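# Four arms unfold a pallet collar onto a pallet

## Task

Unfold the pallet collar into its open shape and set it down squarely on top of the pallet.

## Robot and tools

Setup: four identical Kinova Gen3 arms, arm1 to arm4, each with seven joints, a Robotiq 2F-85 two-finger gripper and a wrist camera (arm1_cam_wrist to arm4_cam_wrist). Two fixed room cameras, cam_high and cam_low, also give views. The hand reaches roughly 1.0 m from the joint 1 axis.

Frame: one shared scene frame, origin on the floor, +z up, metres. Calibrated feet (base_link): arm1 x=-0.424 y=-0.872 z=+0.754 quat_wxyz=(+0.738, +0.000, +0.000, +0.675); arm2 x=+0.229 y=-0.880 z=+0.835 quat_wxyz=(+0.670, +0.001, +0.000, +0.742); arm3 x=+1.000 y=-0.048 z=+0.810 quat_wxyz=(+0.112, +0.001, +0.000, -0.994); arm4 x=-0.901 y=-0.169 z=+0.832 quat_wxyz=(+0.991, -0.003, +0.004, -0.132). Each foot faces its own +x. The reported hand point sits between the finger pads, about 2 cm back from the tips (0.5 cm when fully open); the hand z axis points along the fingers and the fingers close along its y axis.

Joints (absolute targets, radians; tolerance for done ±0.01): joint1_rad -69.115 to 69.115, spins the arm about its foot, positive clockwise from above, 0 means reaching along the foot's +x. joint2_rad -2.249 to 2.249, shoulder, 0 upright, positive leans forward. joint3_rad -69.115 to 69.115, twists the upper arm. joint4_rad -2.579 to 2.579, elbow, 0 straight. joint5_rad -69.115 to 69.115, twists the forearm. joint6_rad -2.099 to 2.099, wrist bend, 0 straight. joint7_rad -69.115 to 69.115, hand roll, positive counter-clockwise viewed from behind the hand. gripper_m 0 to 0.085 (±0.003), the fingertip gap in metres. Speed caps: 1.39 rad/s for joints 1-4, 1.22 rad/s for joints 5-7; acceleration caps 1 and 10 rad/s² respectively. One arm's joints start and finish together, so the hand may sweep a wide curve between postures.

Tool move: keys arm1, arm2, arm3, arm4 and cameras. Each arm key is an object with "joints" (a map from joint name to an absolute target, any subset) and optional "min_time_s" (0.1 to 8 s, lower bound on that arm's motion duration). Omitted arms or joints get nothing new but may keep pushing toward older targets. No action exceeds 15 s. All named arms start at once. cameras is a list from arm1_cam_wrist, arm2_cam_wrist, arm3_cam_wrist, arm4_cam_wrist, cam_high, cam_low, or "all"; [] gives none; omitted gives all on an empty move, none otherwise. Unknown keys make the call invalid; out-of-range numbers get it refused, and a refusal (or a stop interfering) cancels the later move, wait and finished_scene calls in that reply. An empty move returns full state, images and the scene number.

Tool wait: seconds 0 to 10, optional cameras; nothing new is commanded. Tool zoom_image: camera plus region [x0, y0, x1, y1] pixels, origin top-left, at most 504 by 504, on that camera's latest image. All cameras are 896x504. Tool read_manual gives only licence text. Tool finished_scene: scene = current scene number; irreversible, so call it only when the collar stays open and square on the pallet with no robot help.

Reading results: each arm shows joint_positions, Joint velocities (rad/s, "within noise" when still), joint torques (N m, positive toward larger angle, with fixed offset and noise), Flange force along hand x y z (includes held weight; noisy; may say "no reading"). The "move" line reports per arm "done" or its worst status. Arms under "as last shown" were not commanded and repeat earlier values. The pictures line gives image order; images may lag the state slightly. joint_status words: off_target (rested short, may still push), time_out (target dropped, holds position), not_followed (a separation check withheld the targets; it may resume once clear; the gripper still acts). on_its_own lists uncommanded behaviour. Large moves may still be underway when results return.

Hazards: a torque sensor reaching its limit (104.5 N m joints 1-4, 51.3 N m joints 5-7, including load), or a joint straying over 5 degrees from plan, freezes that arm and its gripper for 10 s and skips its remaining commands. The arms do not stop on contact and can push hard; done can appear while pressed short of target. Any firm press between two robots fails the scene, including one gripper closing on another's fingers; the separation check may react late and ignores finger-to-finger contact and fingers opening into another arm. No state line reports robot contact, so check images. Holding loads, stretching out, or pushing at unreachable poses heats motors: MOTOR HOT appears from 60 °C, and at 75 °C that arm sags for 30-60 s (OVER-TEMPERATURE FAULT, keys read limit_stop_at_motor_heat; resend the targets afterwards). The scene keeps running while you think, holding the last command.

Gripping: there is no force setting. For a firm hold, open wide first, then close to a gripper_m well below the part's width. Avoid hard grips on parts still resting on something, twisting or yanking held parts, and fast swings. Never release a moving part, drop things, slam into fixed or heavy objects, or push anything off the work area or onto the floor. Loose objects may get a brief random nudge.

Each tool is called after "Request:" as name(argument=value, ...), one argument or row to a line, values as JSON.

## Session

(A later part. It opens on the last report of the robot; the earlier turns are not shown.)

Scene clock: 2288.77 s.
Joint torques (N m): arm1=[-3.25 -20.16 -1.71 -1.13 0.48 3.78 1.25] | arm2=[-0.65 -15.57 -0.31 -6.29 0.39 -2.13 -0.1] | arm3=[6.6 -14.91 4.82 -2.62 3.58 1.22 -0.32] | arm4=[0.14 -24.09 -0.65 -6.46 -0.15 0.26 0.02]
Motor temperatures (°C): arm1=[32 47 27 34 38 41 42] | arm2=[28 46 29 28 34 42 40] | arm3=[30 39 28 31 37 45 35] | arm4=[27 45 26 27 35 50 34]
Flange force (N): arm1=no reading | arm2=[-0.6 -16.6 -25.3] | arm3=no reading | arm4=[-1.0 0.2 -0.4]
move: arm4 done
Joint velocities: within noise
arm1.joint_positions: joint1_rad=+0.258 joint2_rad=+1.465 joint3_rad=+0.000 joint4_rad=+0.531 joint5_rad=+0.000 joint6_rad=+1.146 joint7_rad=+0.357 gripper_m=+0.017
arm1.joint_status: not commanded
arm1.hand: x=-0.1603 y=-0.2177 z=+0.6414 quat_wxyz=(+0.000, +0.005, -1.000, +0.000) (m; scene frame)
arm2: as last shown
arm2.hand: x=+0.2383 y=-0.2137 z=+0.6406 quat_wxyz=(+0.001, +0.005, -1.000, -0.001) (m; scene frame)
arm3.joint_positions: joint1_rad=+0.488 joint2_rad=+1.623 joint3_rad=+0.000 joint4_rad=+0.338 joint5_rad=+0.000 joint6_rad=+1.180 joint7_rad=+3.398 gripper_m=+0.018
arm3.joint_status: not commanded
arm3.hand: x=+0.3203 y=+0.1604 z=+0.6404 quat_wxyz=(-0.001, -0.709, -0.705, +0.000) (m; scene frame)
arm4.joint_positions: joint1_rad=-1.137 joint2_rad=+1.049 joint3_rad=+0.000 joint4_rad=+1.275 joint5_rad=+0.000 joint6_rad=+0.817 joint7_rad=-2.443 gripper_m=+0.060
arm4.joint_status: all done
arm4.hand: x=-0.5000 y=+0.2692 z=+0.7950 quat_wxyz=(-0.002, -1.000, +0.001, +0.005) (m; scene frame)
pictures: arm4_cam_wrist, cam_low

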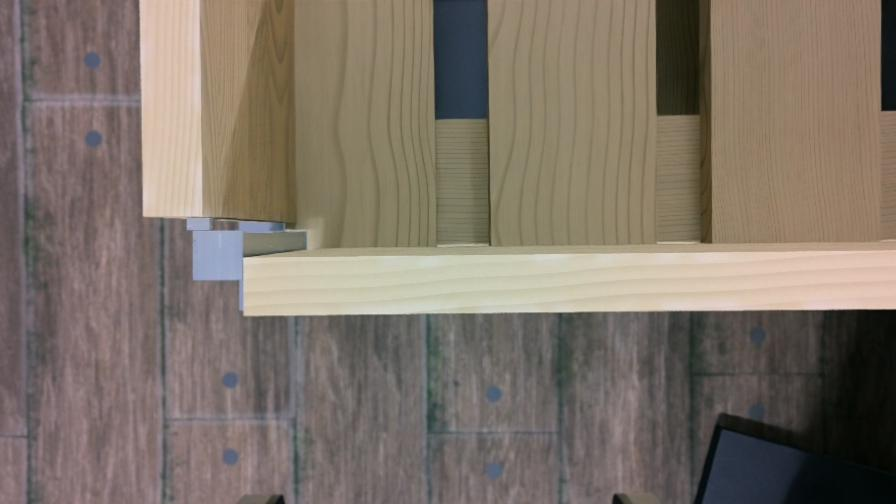

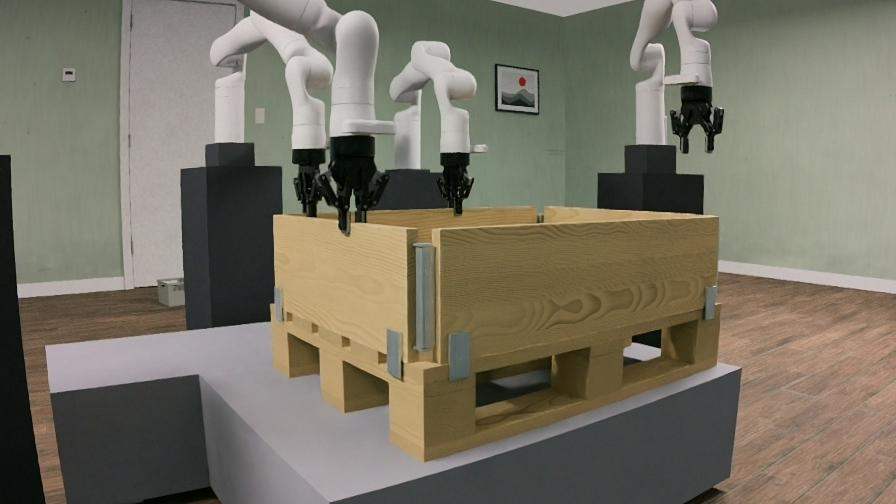

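Request:
move(
  arm3={"joints":{"gripper_m":0.06}},
)

Request:
move(
  arm2={"joints":{"gripper_m":0.06}},
)

Request:
move(
  arm1={"joints":{"gripper_m":0.06}},
)

Request:
move(
  arm1={"joints":{"joint2_rad":1.3103,"joint4_rad":0.5373,"joint6_rad":1.294},"min_time_s":2},
  arm2={"joints":{"joint2_rad":1.2793,"joint4_rad":0.8834,"joint6_rad":0.9789},"min_time_s":2},
  arm3={"joints":{"joint2_rad":1.3961,"joint4_rad":0.5657,"joint6_rad":1.1798},"min_time_s":2},
  cameras=["cam_low","cam_high","arm1_cam_wrist","arm2_cam_wrist","arm3_cam_wrist","arm4_cam_wrist"],
)

Request:
zoom_image(
  camera="cam_low",
  region=[230, 180, 482, 432],
)

Request:
zoom_image(
  camera="cam_low",
  region=[500, 180, 752, 432],
)

Scene clock: 2304.60 s.
Joint torques (N m): arm1=[-3.33 -20.21 -1.79 -1.11 0.47 3.76 1.24] | arm2=[-0.61 -15.54 -0.32 -6.16 0.41 -2.19 -0.13] | arm3=[-0.71 -27.95 0.49 -8.98 0.55 0.05 -0.05] | arm4=[0.12 -24.09 -0.65 -6.45 -0.12 0.25 -0.04]
Motor temperatures (°C): arm1=[32 46 27 34 38 41 42] | arm2=[28 44 28 28 34 42 40] | arm3=[30 38 28 31 37 45 35] | arm4=[26 44 26 27 35 49 34]
Flange force (N): arm1=no reading | arm2=[-0.6 -15.5 -25.2] | arm3=no reading | arm4=[-0.8 0.2 -0.4]
move: arm3 done
Joint velocities: within noise
arm1.joint_positions: joint1_rad=+0.258 joint2_rad=+1.465 joint3_rad=+0.000 joint4_rad=+0.531 joint5_rad=+0.000 joint6_rad=+1.146 joint7_rad=+0.357 gripper_m=+0.017
arm1.joint_status: not commanded
arm1.hand: x=-0.1603 y=-0.2177 z=+0.6414 quat_wxyz=(+0.000, +0.005, -1.000, +0.000) (m; scene frame)
arm2, arm4: as last shown
arm3.joint_positions: joint1_rad=+0.488 joint2_rad=+1.623 joint3_rad=+0.000 joint4_rad=+0.338 joint5_rad=+0.000 joint6_rad=+1.180 joint7_rad=+3.398 gripper_m=+0.060
arm3.joint_status: all done
arm3.hand: x=+0.3203 y=+0.1604 z=+0.6404 quat_wxyz=(-0.001, -0.709, -0.705, +0.000) (m; scene frame)
pictures: none

Scene clock: 2305.60 s.
Joint torques (N m): arm1=[-4.91 -19.44 -2.83 -2.16 -0.17 2.22 1.25] | arm2=[0.64 -25.3 0.28 -7.82 0.21 -0.24 -0.39] | arm3=[-0.69 -27.94 0.43 -9.03 0.56 0.08 -0.03] | arm4=[0.1 -24.04 -0.64 -6.41 -0.12 0.28 -0.04]
Motor temperatures (°C): arm1=[32 46 27 33 38 41 42] | arm2=[28 44 28 28 34 42 40] | arm3=[30 38 28 31 37 45 35] | arm4=[26 44 26 27 35 49 34]
Flange force (N): arm1=no reading | arm2=[0.8 -10.1 -6.2] | arm3=no reading | arm4=[-0.8 0.3 -0.4]
move: arm2 done
Joint velocities: within noise
arm1.joint_positions: joint1_rad=+0.258 joint2_rad=+1.465 joint3_rad=+0.000 joint4_rad=+0.531 joint5_rad=+0.000 joint6_rad=+1.146 joint7_rad=+0.357 gripper_m=+0.017
arm1.joint_status: not commanded
arm1.hand: x=-0.1603 y=-0.2177 z=+0.6414 quat_wxyz=(+0.000, +0.005, -1.000, +0.000) (m; scene frame)
arm2.joint_positions: joint1_rad=+0.080 joint2_rad=+1.508 joint3_rad=+0.000 joint4_rad=+0.736 joint5_rad=+0.000 joint6_rad=+0.898 joint7_rad=-0.013 gripper_m=+0.060
arm2.joint_status: all done
arm2.hand: x=+0.2383 y=-0.2137 z=+0.6406 quat_wxyz=(+0.001, +0.005, -1.000, -0.001) (m; scene frame)
arm3.joint_positions: joint1_rad=+0.488 joint2_rad=+1.623 joint3_rad=+0.000 joint4_rad=+0.338 joint5_rad=+0.000 joint6_rad=+1.180 joint7_rad=+3.398 gripper_m=+0.060
arm3.joint_status: not commanded
arm3.hand: x=+0.3203 y=+0.1604 z=+0.6404 quat_wxyz=(-0.001, -0.709, -0.705, +0.000) (m; scene frame)
arm4: as last shown
pictures: none

Scene clock: 2306.60 s.
Joint torques (N m): arm1=[-0.56 -29.82 -0.98 -8.34 0.22 -0.03 0.36] | arm2=[0.52 -25.18 0.17 -7.75 0.18 -0.22 -0.34] | arm3=[-0.65 -27.97 0.5 -8.96 0.54 0.09 -0.04] | arm4=[0.1 -24.09 -0.65 -6.45 -0.15 0.28 -0.05]
Motor temperatures (°C): arm1=[32 46 27 33 38 41 42] | arm2=[28 44 28 28 34 42 40] | arm3=[30 38 28 31 37 45 35] | arm4=[26 44 26 27 35 49 34]
Flange force (N): arm1=no reading | arm2=[0.7 -10.0 -6.3] | arm3=no reading | arm4=[-0.8 0.4 -0.4]
move: arm1 done
Joint velocities: within noise
arm1.joint_positions: joint1_rad=+0.258 joint2_rad=+1.465 joint3_rad=+0.000 joint4_rad=+0.531 joint5_rad=+0.000 joint6_rad=+1.146 joint7_rad=+0.357 gripper_m=+0.060
arm1.joint_status: all done
arm1.hand: x=-0.1603 y=-0.2177 z=+0.6414 quat_wxyz=(+0.000, +0.005, -1.000, +0.000) (m; scene frame)
arm2, arm4: as last shown
arm3.joint_positions: joint1_rad=+0.488 joint2_rad=+1.623 joint3_rad=+0.000 joint4_rad=+0.338 joint5_rad=+0.000 joint6_rad=+1.180 joint7_rad=+3.398 gripper_m=+0.060
arm3.joint_status: not commanded
arm3.hand: x=+0.3203 y=+0.1604 z=+0.6404 quat_wxyz=(-0.001, -0.709, -0.705, +0.000) (m; scene frame)
pictures: none

Scene clock: 2308.93 s.
Joint torques (N m): arm1=[-0.54 -29.77 -0.98 -8.76 0.22 -0.03 0.36] | arm2=[0.62 -24.8 0.11 -8.12 0.25 -0.24 -0.35] | arm3=[-0.68 -27.74 0.47 -8.94 0.56 0.07 -0.05] | arm4=[0.11 -24.08 -0.68 -6.47 -0.15 0.29 -0.06]
Motor temperatures (°C): arm1=[32 46 27 33 38 40 42] | arm2=[28 44 28 28 34 42 40] | arm3=[30 38 28 31 37 45 35] | arm4=[26 44 26 27 35 49 34]
Flange force (N): arm1=[-2.6 5.9 2.0] | arm2=[0.8 -8.5 -4.5] | arm3=[-1.6 8.9 -1.8] | arm4=[-0.9 0.4 -0.4]
move: arm1 done; arm2 done; arm3 done
Joint velocities: within noise
arm1.joint_positions: joint1_rad=+0.258 joint2_rad=+1.310 joint3_rad=+0.000 joint4_rad=+0.537 joint5_rad=+0.000 joint6_rad=+1.294 joint7_rad=+0.357 gripper_m=+0.060
arm1.joint_status: all done
arm1.hand: x=-0.1589 y=-0.2137 z=+0.7493 quat_wxyz=(+0.000, +0.005, -1.000, +0.000) (m; scene frame)
arm2.joint_positions: joint1_rad=+0.080 joint2_rad=+1.279 joint3_rad=+0.000 joint4_rad=+0.883 joint5_rad=+0.000 joint6_rad=+0.979 joint7_rad=-0.013 gripper_m=+0.060
arm2.joint_status: all done
arm2.hand: x=+0.2386 y=-0.2158 z=+0.7555 quat_wxyz=(+0.001, +0.005, -1.000, -0.001) (m; scene frame)
arm3.joint_positions: joint1_rad=+0.488 joint2_rad=+1.396 joint3_rad=+0.000 joint4_rad=+0.566 joint5_rad=+0.000 joint6_rad=+1.180 joint7_rad=+3.398 gripper_m=+0.060
arm3.joint_status: all done
arm3.hand: x=+0.3259 y=+0.1589 z=+0.7351 quat_wxyz=(-0.001, -0.709, -0.705, +0.000) (m; scene frame)
arm4: as last shown
pictures: arm1_cam_wrist, arm2_cam_wrist, arm3_cam_wrist, arm4_cam_wrist, cam_high, cam_low

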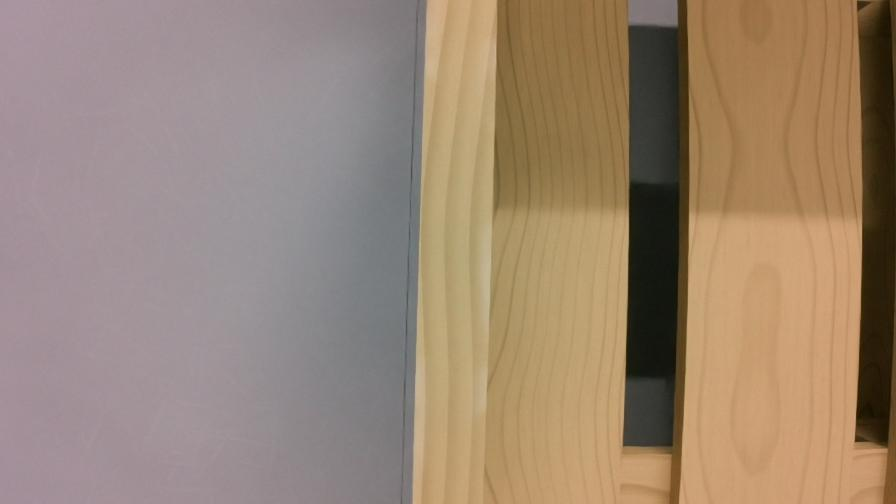

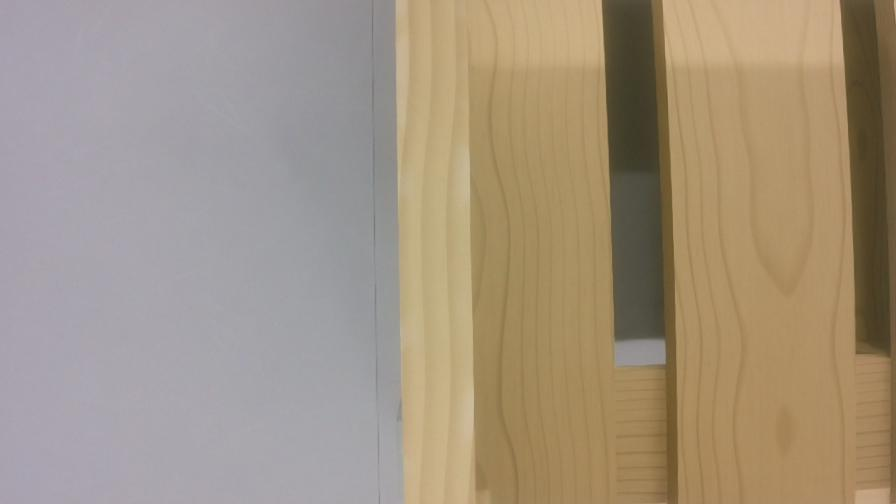

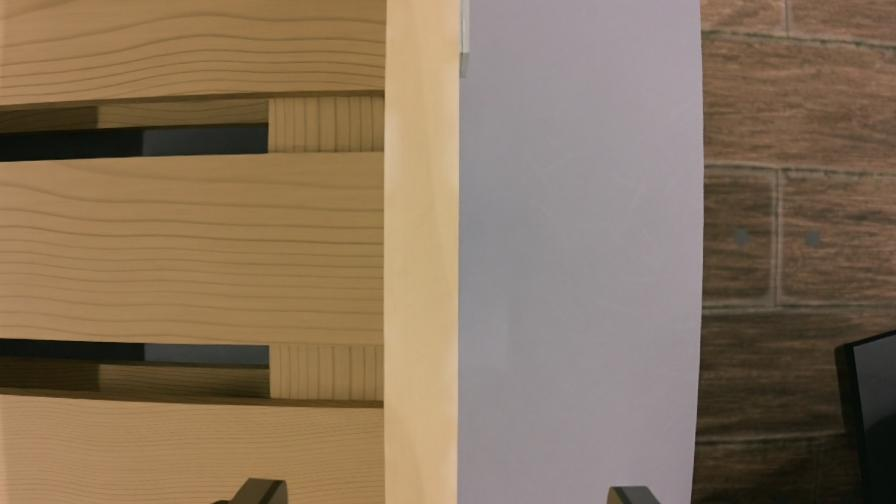

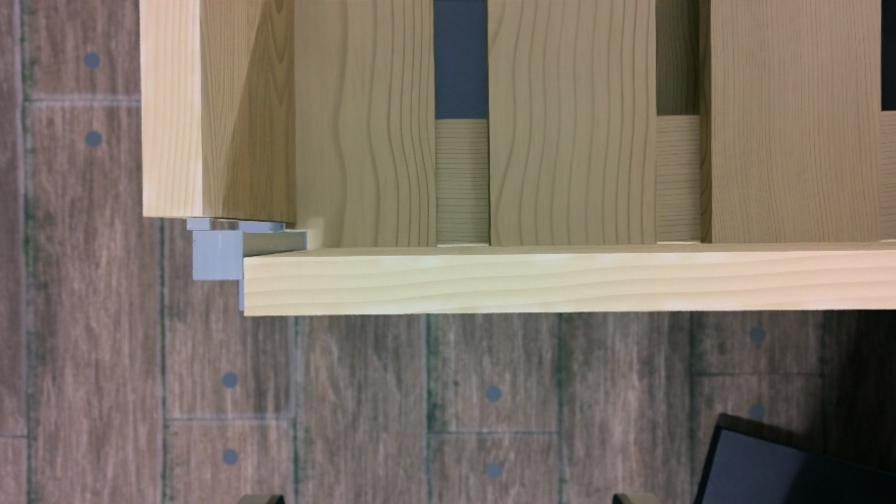

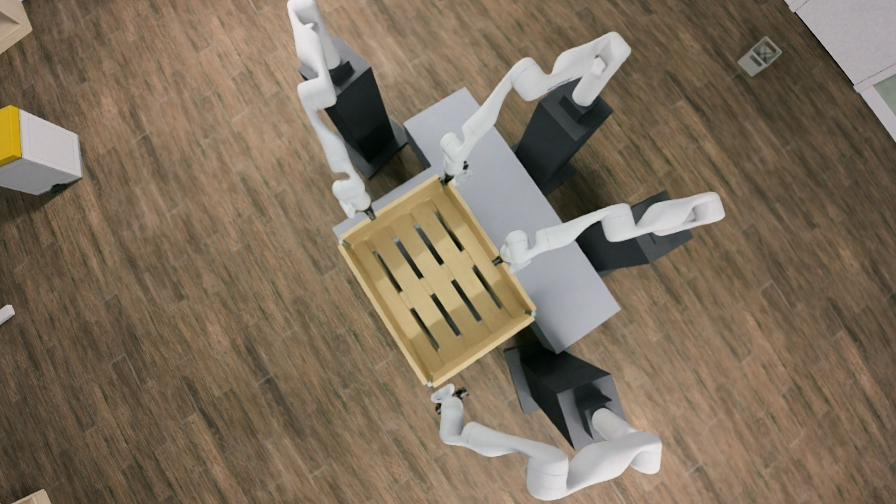

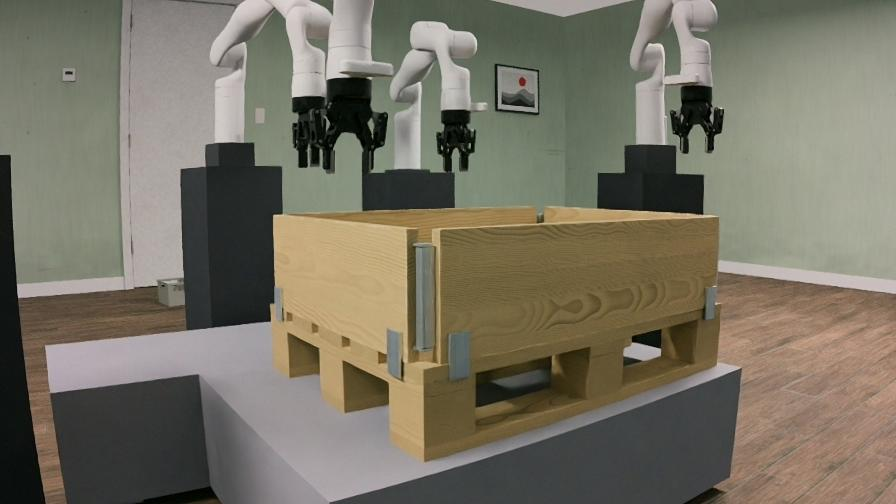

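Scaled by 2.000 from the camera's 896x504 image, which has a finer 1280x720 frame.

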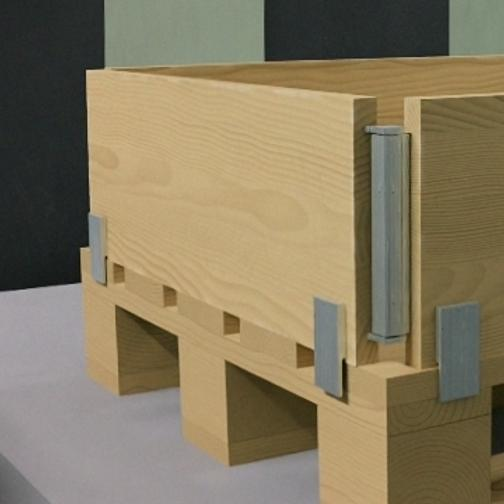

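Scaled by 2.000 from the camera's 896x504 image, which has a finer 1280x720 frame.

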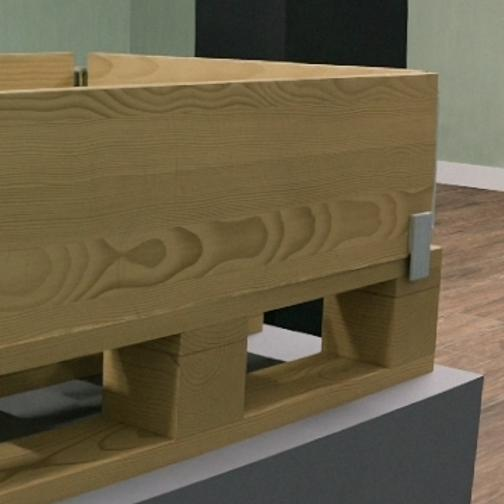

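Request:
move(
  arm4={"joints":{"joint1_rad":-0.0774,"joint2_rad":0.8109,"joint4_rad":1.9809,"joint6_rad":0.3498,"joint7_rad":-1.3838}},
  cameras=["arm4_cam_wrist"],
)

Request:
zoom_image(
  camera="arm4_cam_wrist",
  region=[200, 90, 460, 310],
)

Scene clock: 2324.83 s.
Joint torques (N m): arm1=[-0.56 -29.74 -0.95 -8.75 0.25 -0.04 0.36] | arm2=[0.57 -24.78 0.11 -8.26 0.21 -0.25 -0.35] | arm3=[-0.69 -27.71 0.46 -8.98 0.55 0.06 -0.05] | arm4=[0.3 -17.68 -0.65 -2.92 -0.16 0.24 -0.02]
Motor temperatures (°C): arm1=[32 46 27 33 38 40 42] | arm2=[28 44 28 28 33 41 40] | arm3=[29 39 27 31 37 45 35] | arm4=[26 43 26 27 35 48 34]
Flange force (N): arm1=[-2.7 5.9 2.0] | arm2=[0.7 -9.4 -4.6] | arm3=[-1.8 9.4 -1.9] | arm4=[-0.3 -0.8 -0.5]
move: arm4 done
Joint velocities: within noise
arm1, arm2, arm3: as last shown
arm4.joint_positions: joint1_rad=-0.077 joint2_rad=+0.811 joint3_rad=+0.000 joint4_rad=+1.981 joint5_rad=+0.000 joint6_rad=+0.350 joint7_rad=-1.384 gripper_m=+0.060
arm4.joint_status: all done
arm4.hand: x=-0.5009 y=-0.2709 z=+0.7972 quat_wxyz=(-0.002, -1.000, +0.001, +0.005) (m; scene frame)
pictures: arm4_cam_wrist

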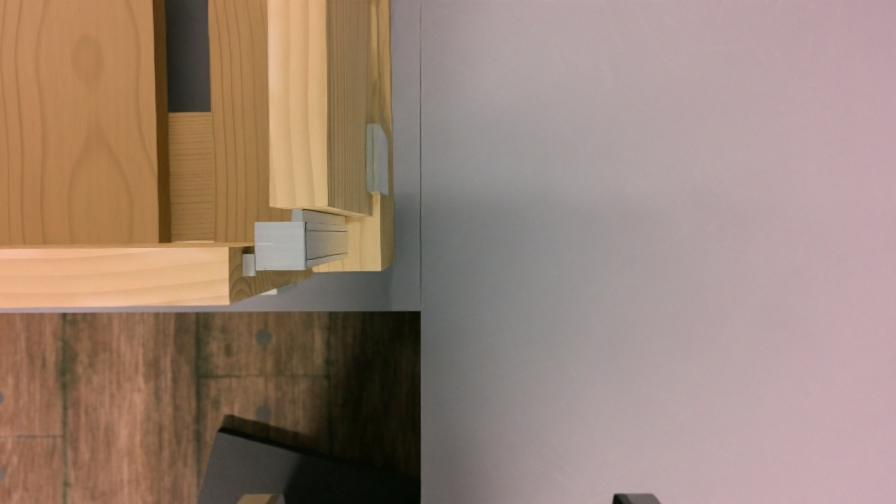

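Scaled by 1.938 from the camera's 896x504 image, which has a finer 1280x720 frame.

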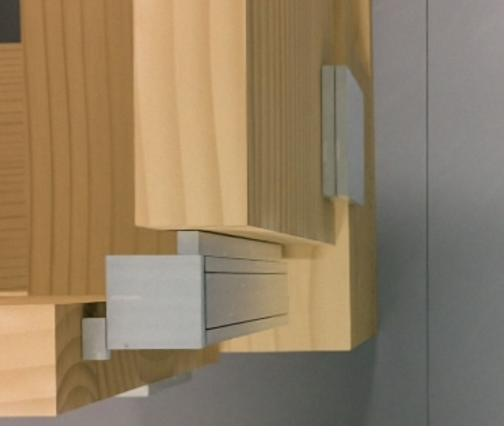

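Request:
finished_scene(
  scene=2,
)

The scene is finished: the task was done.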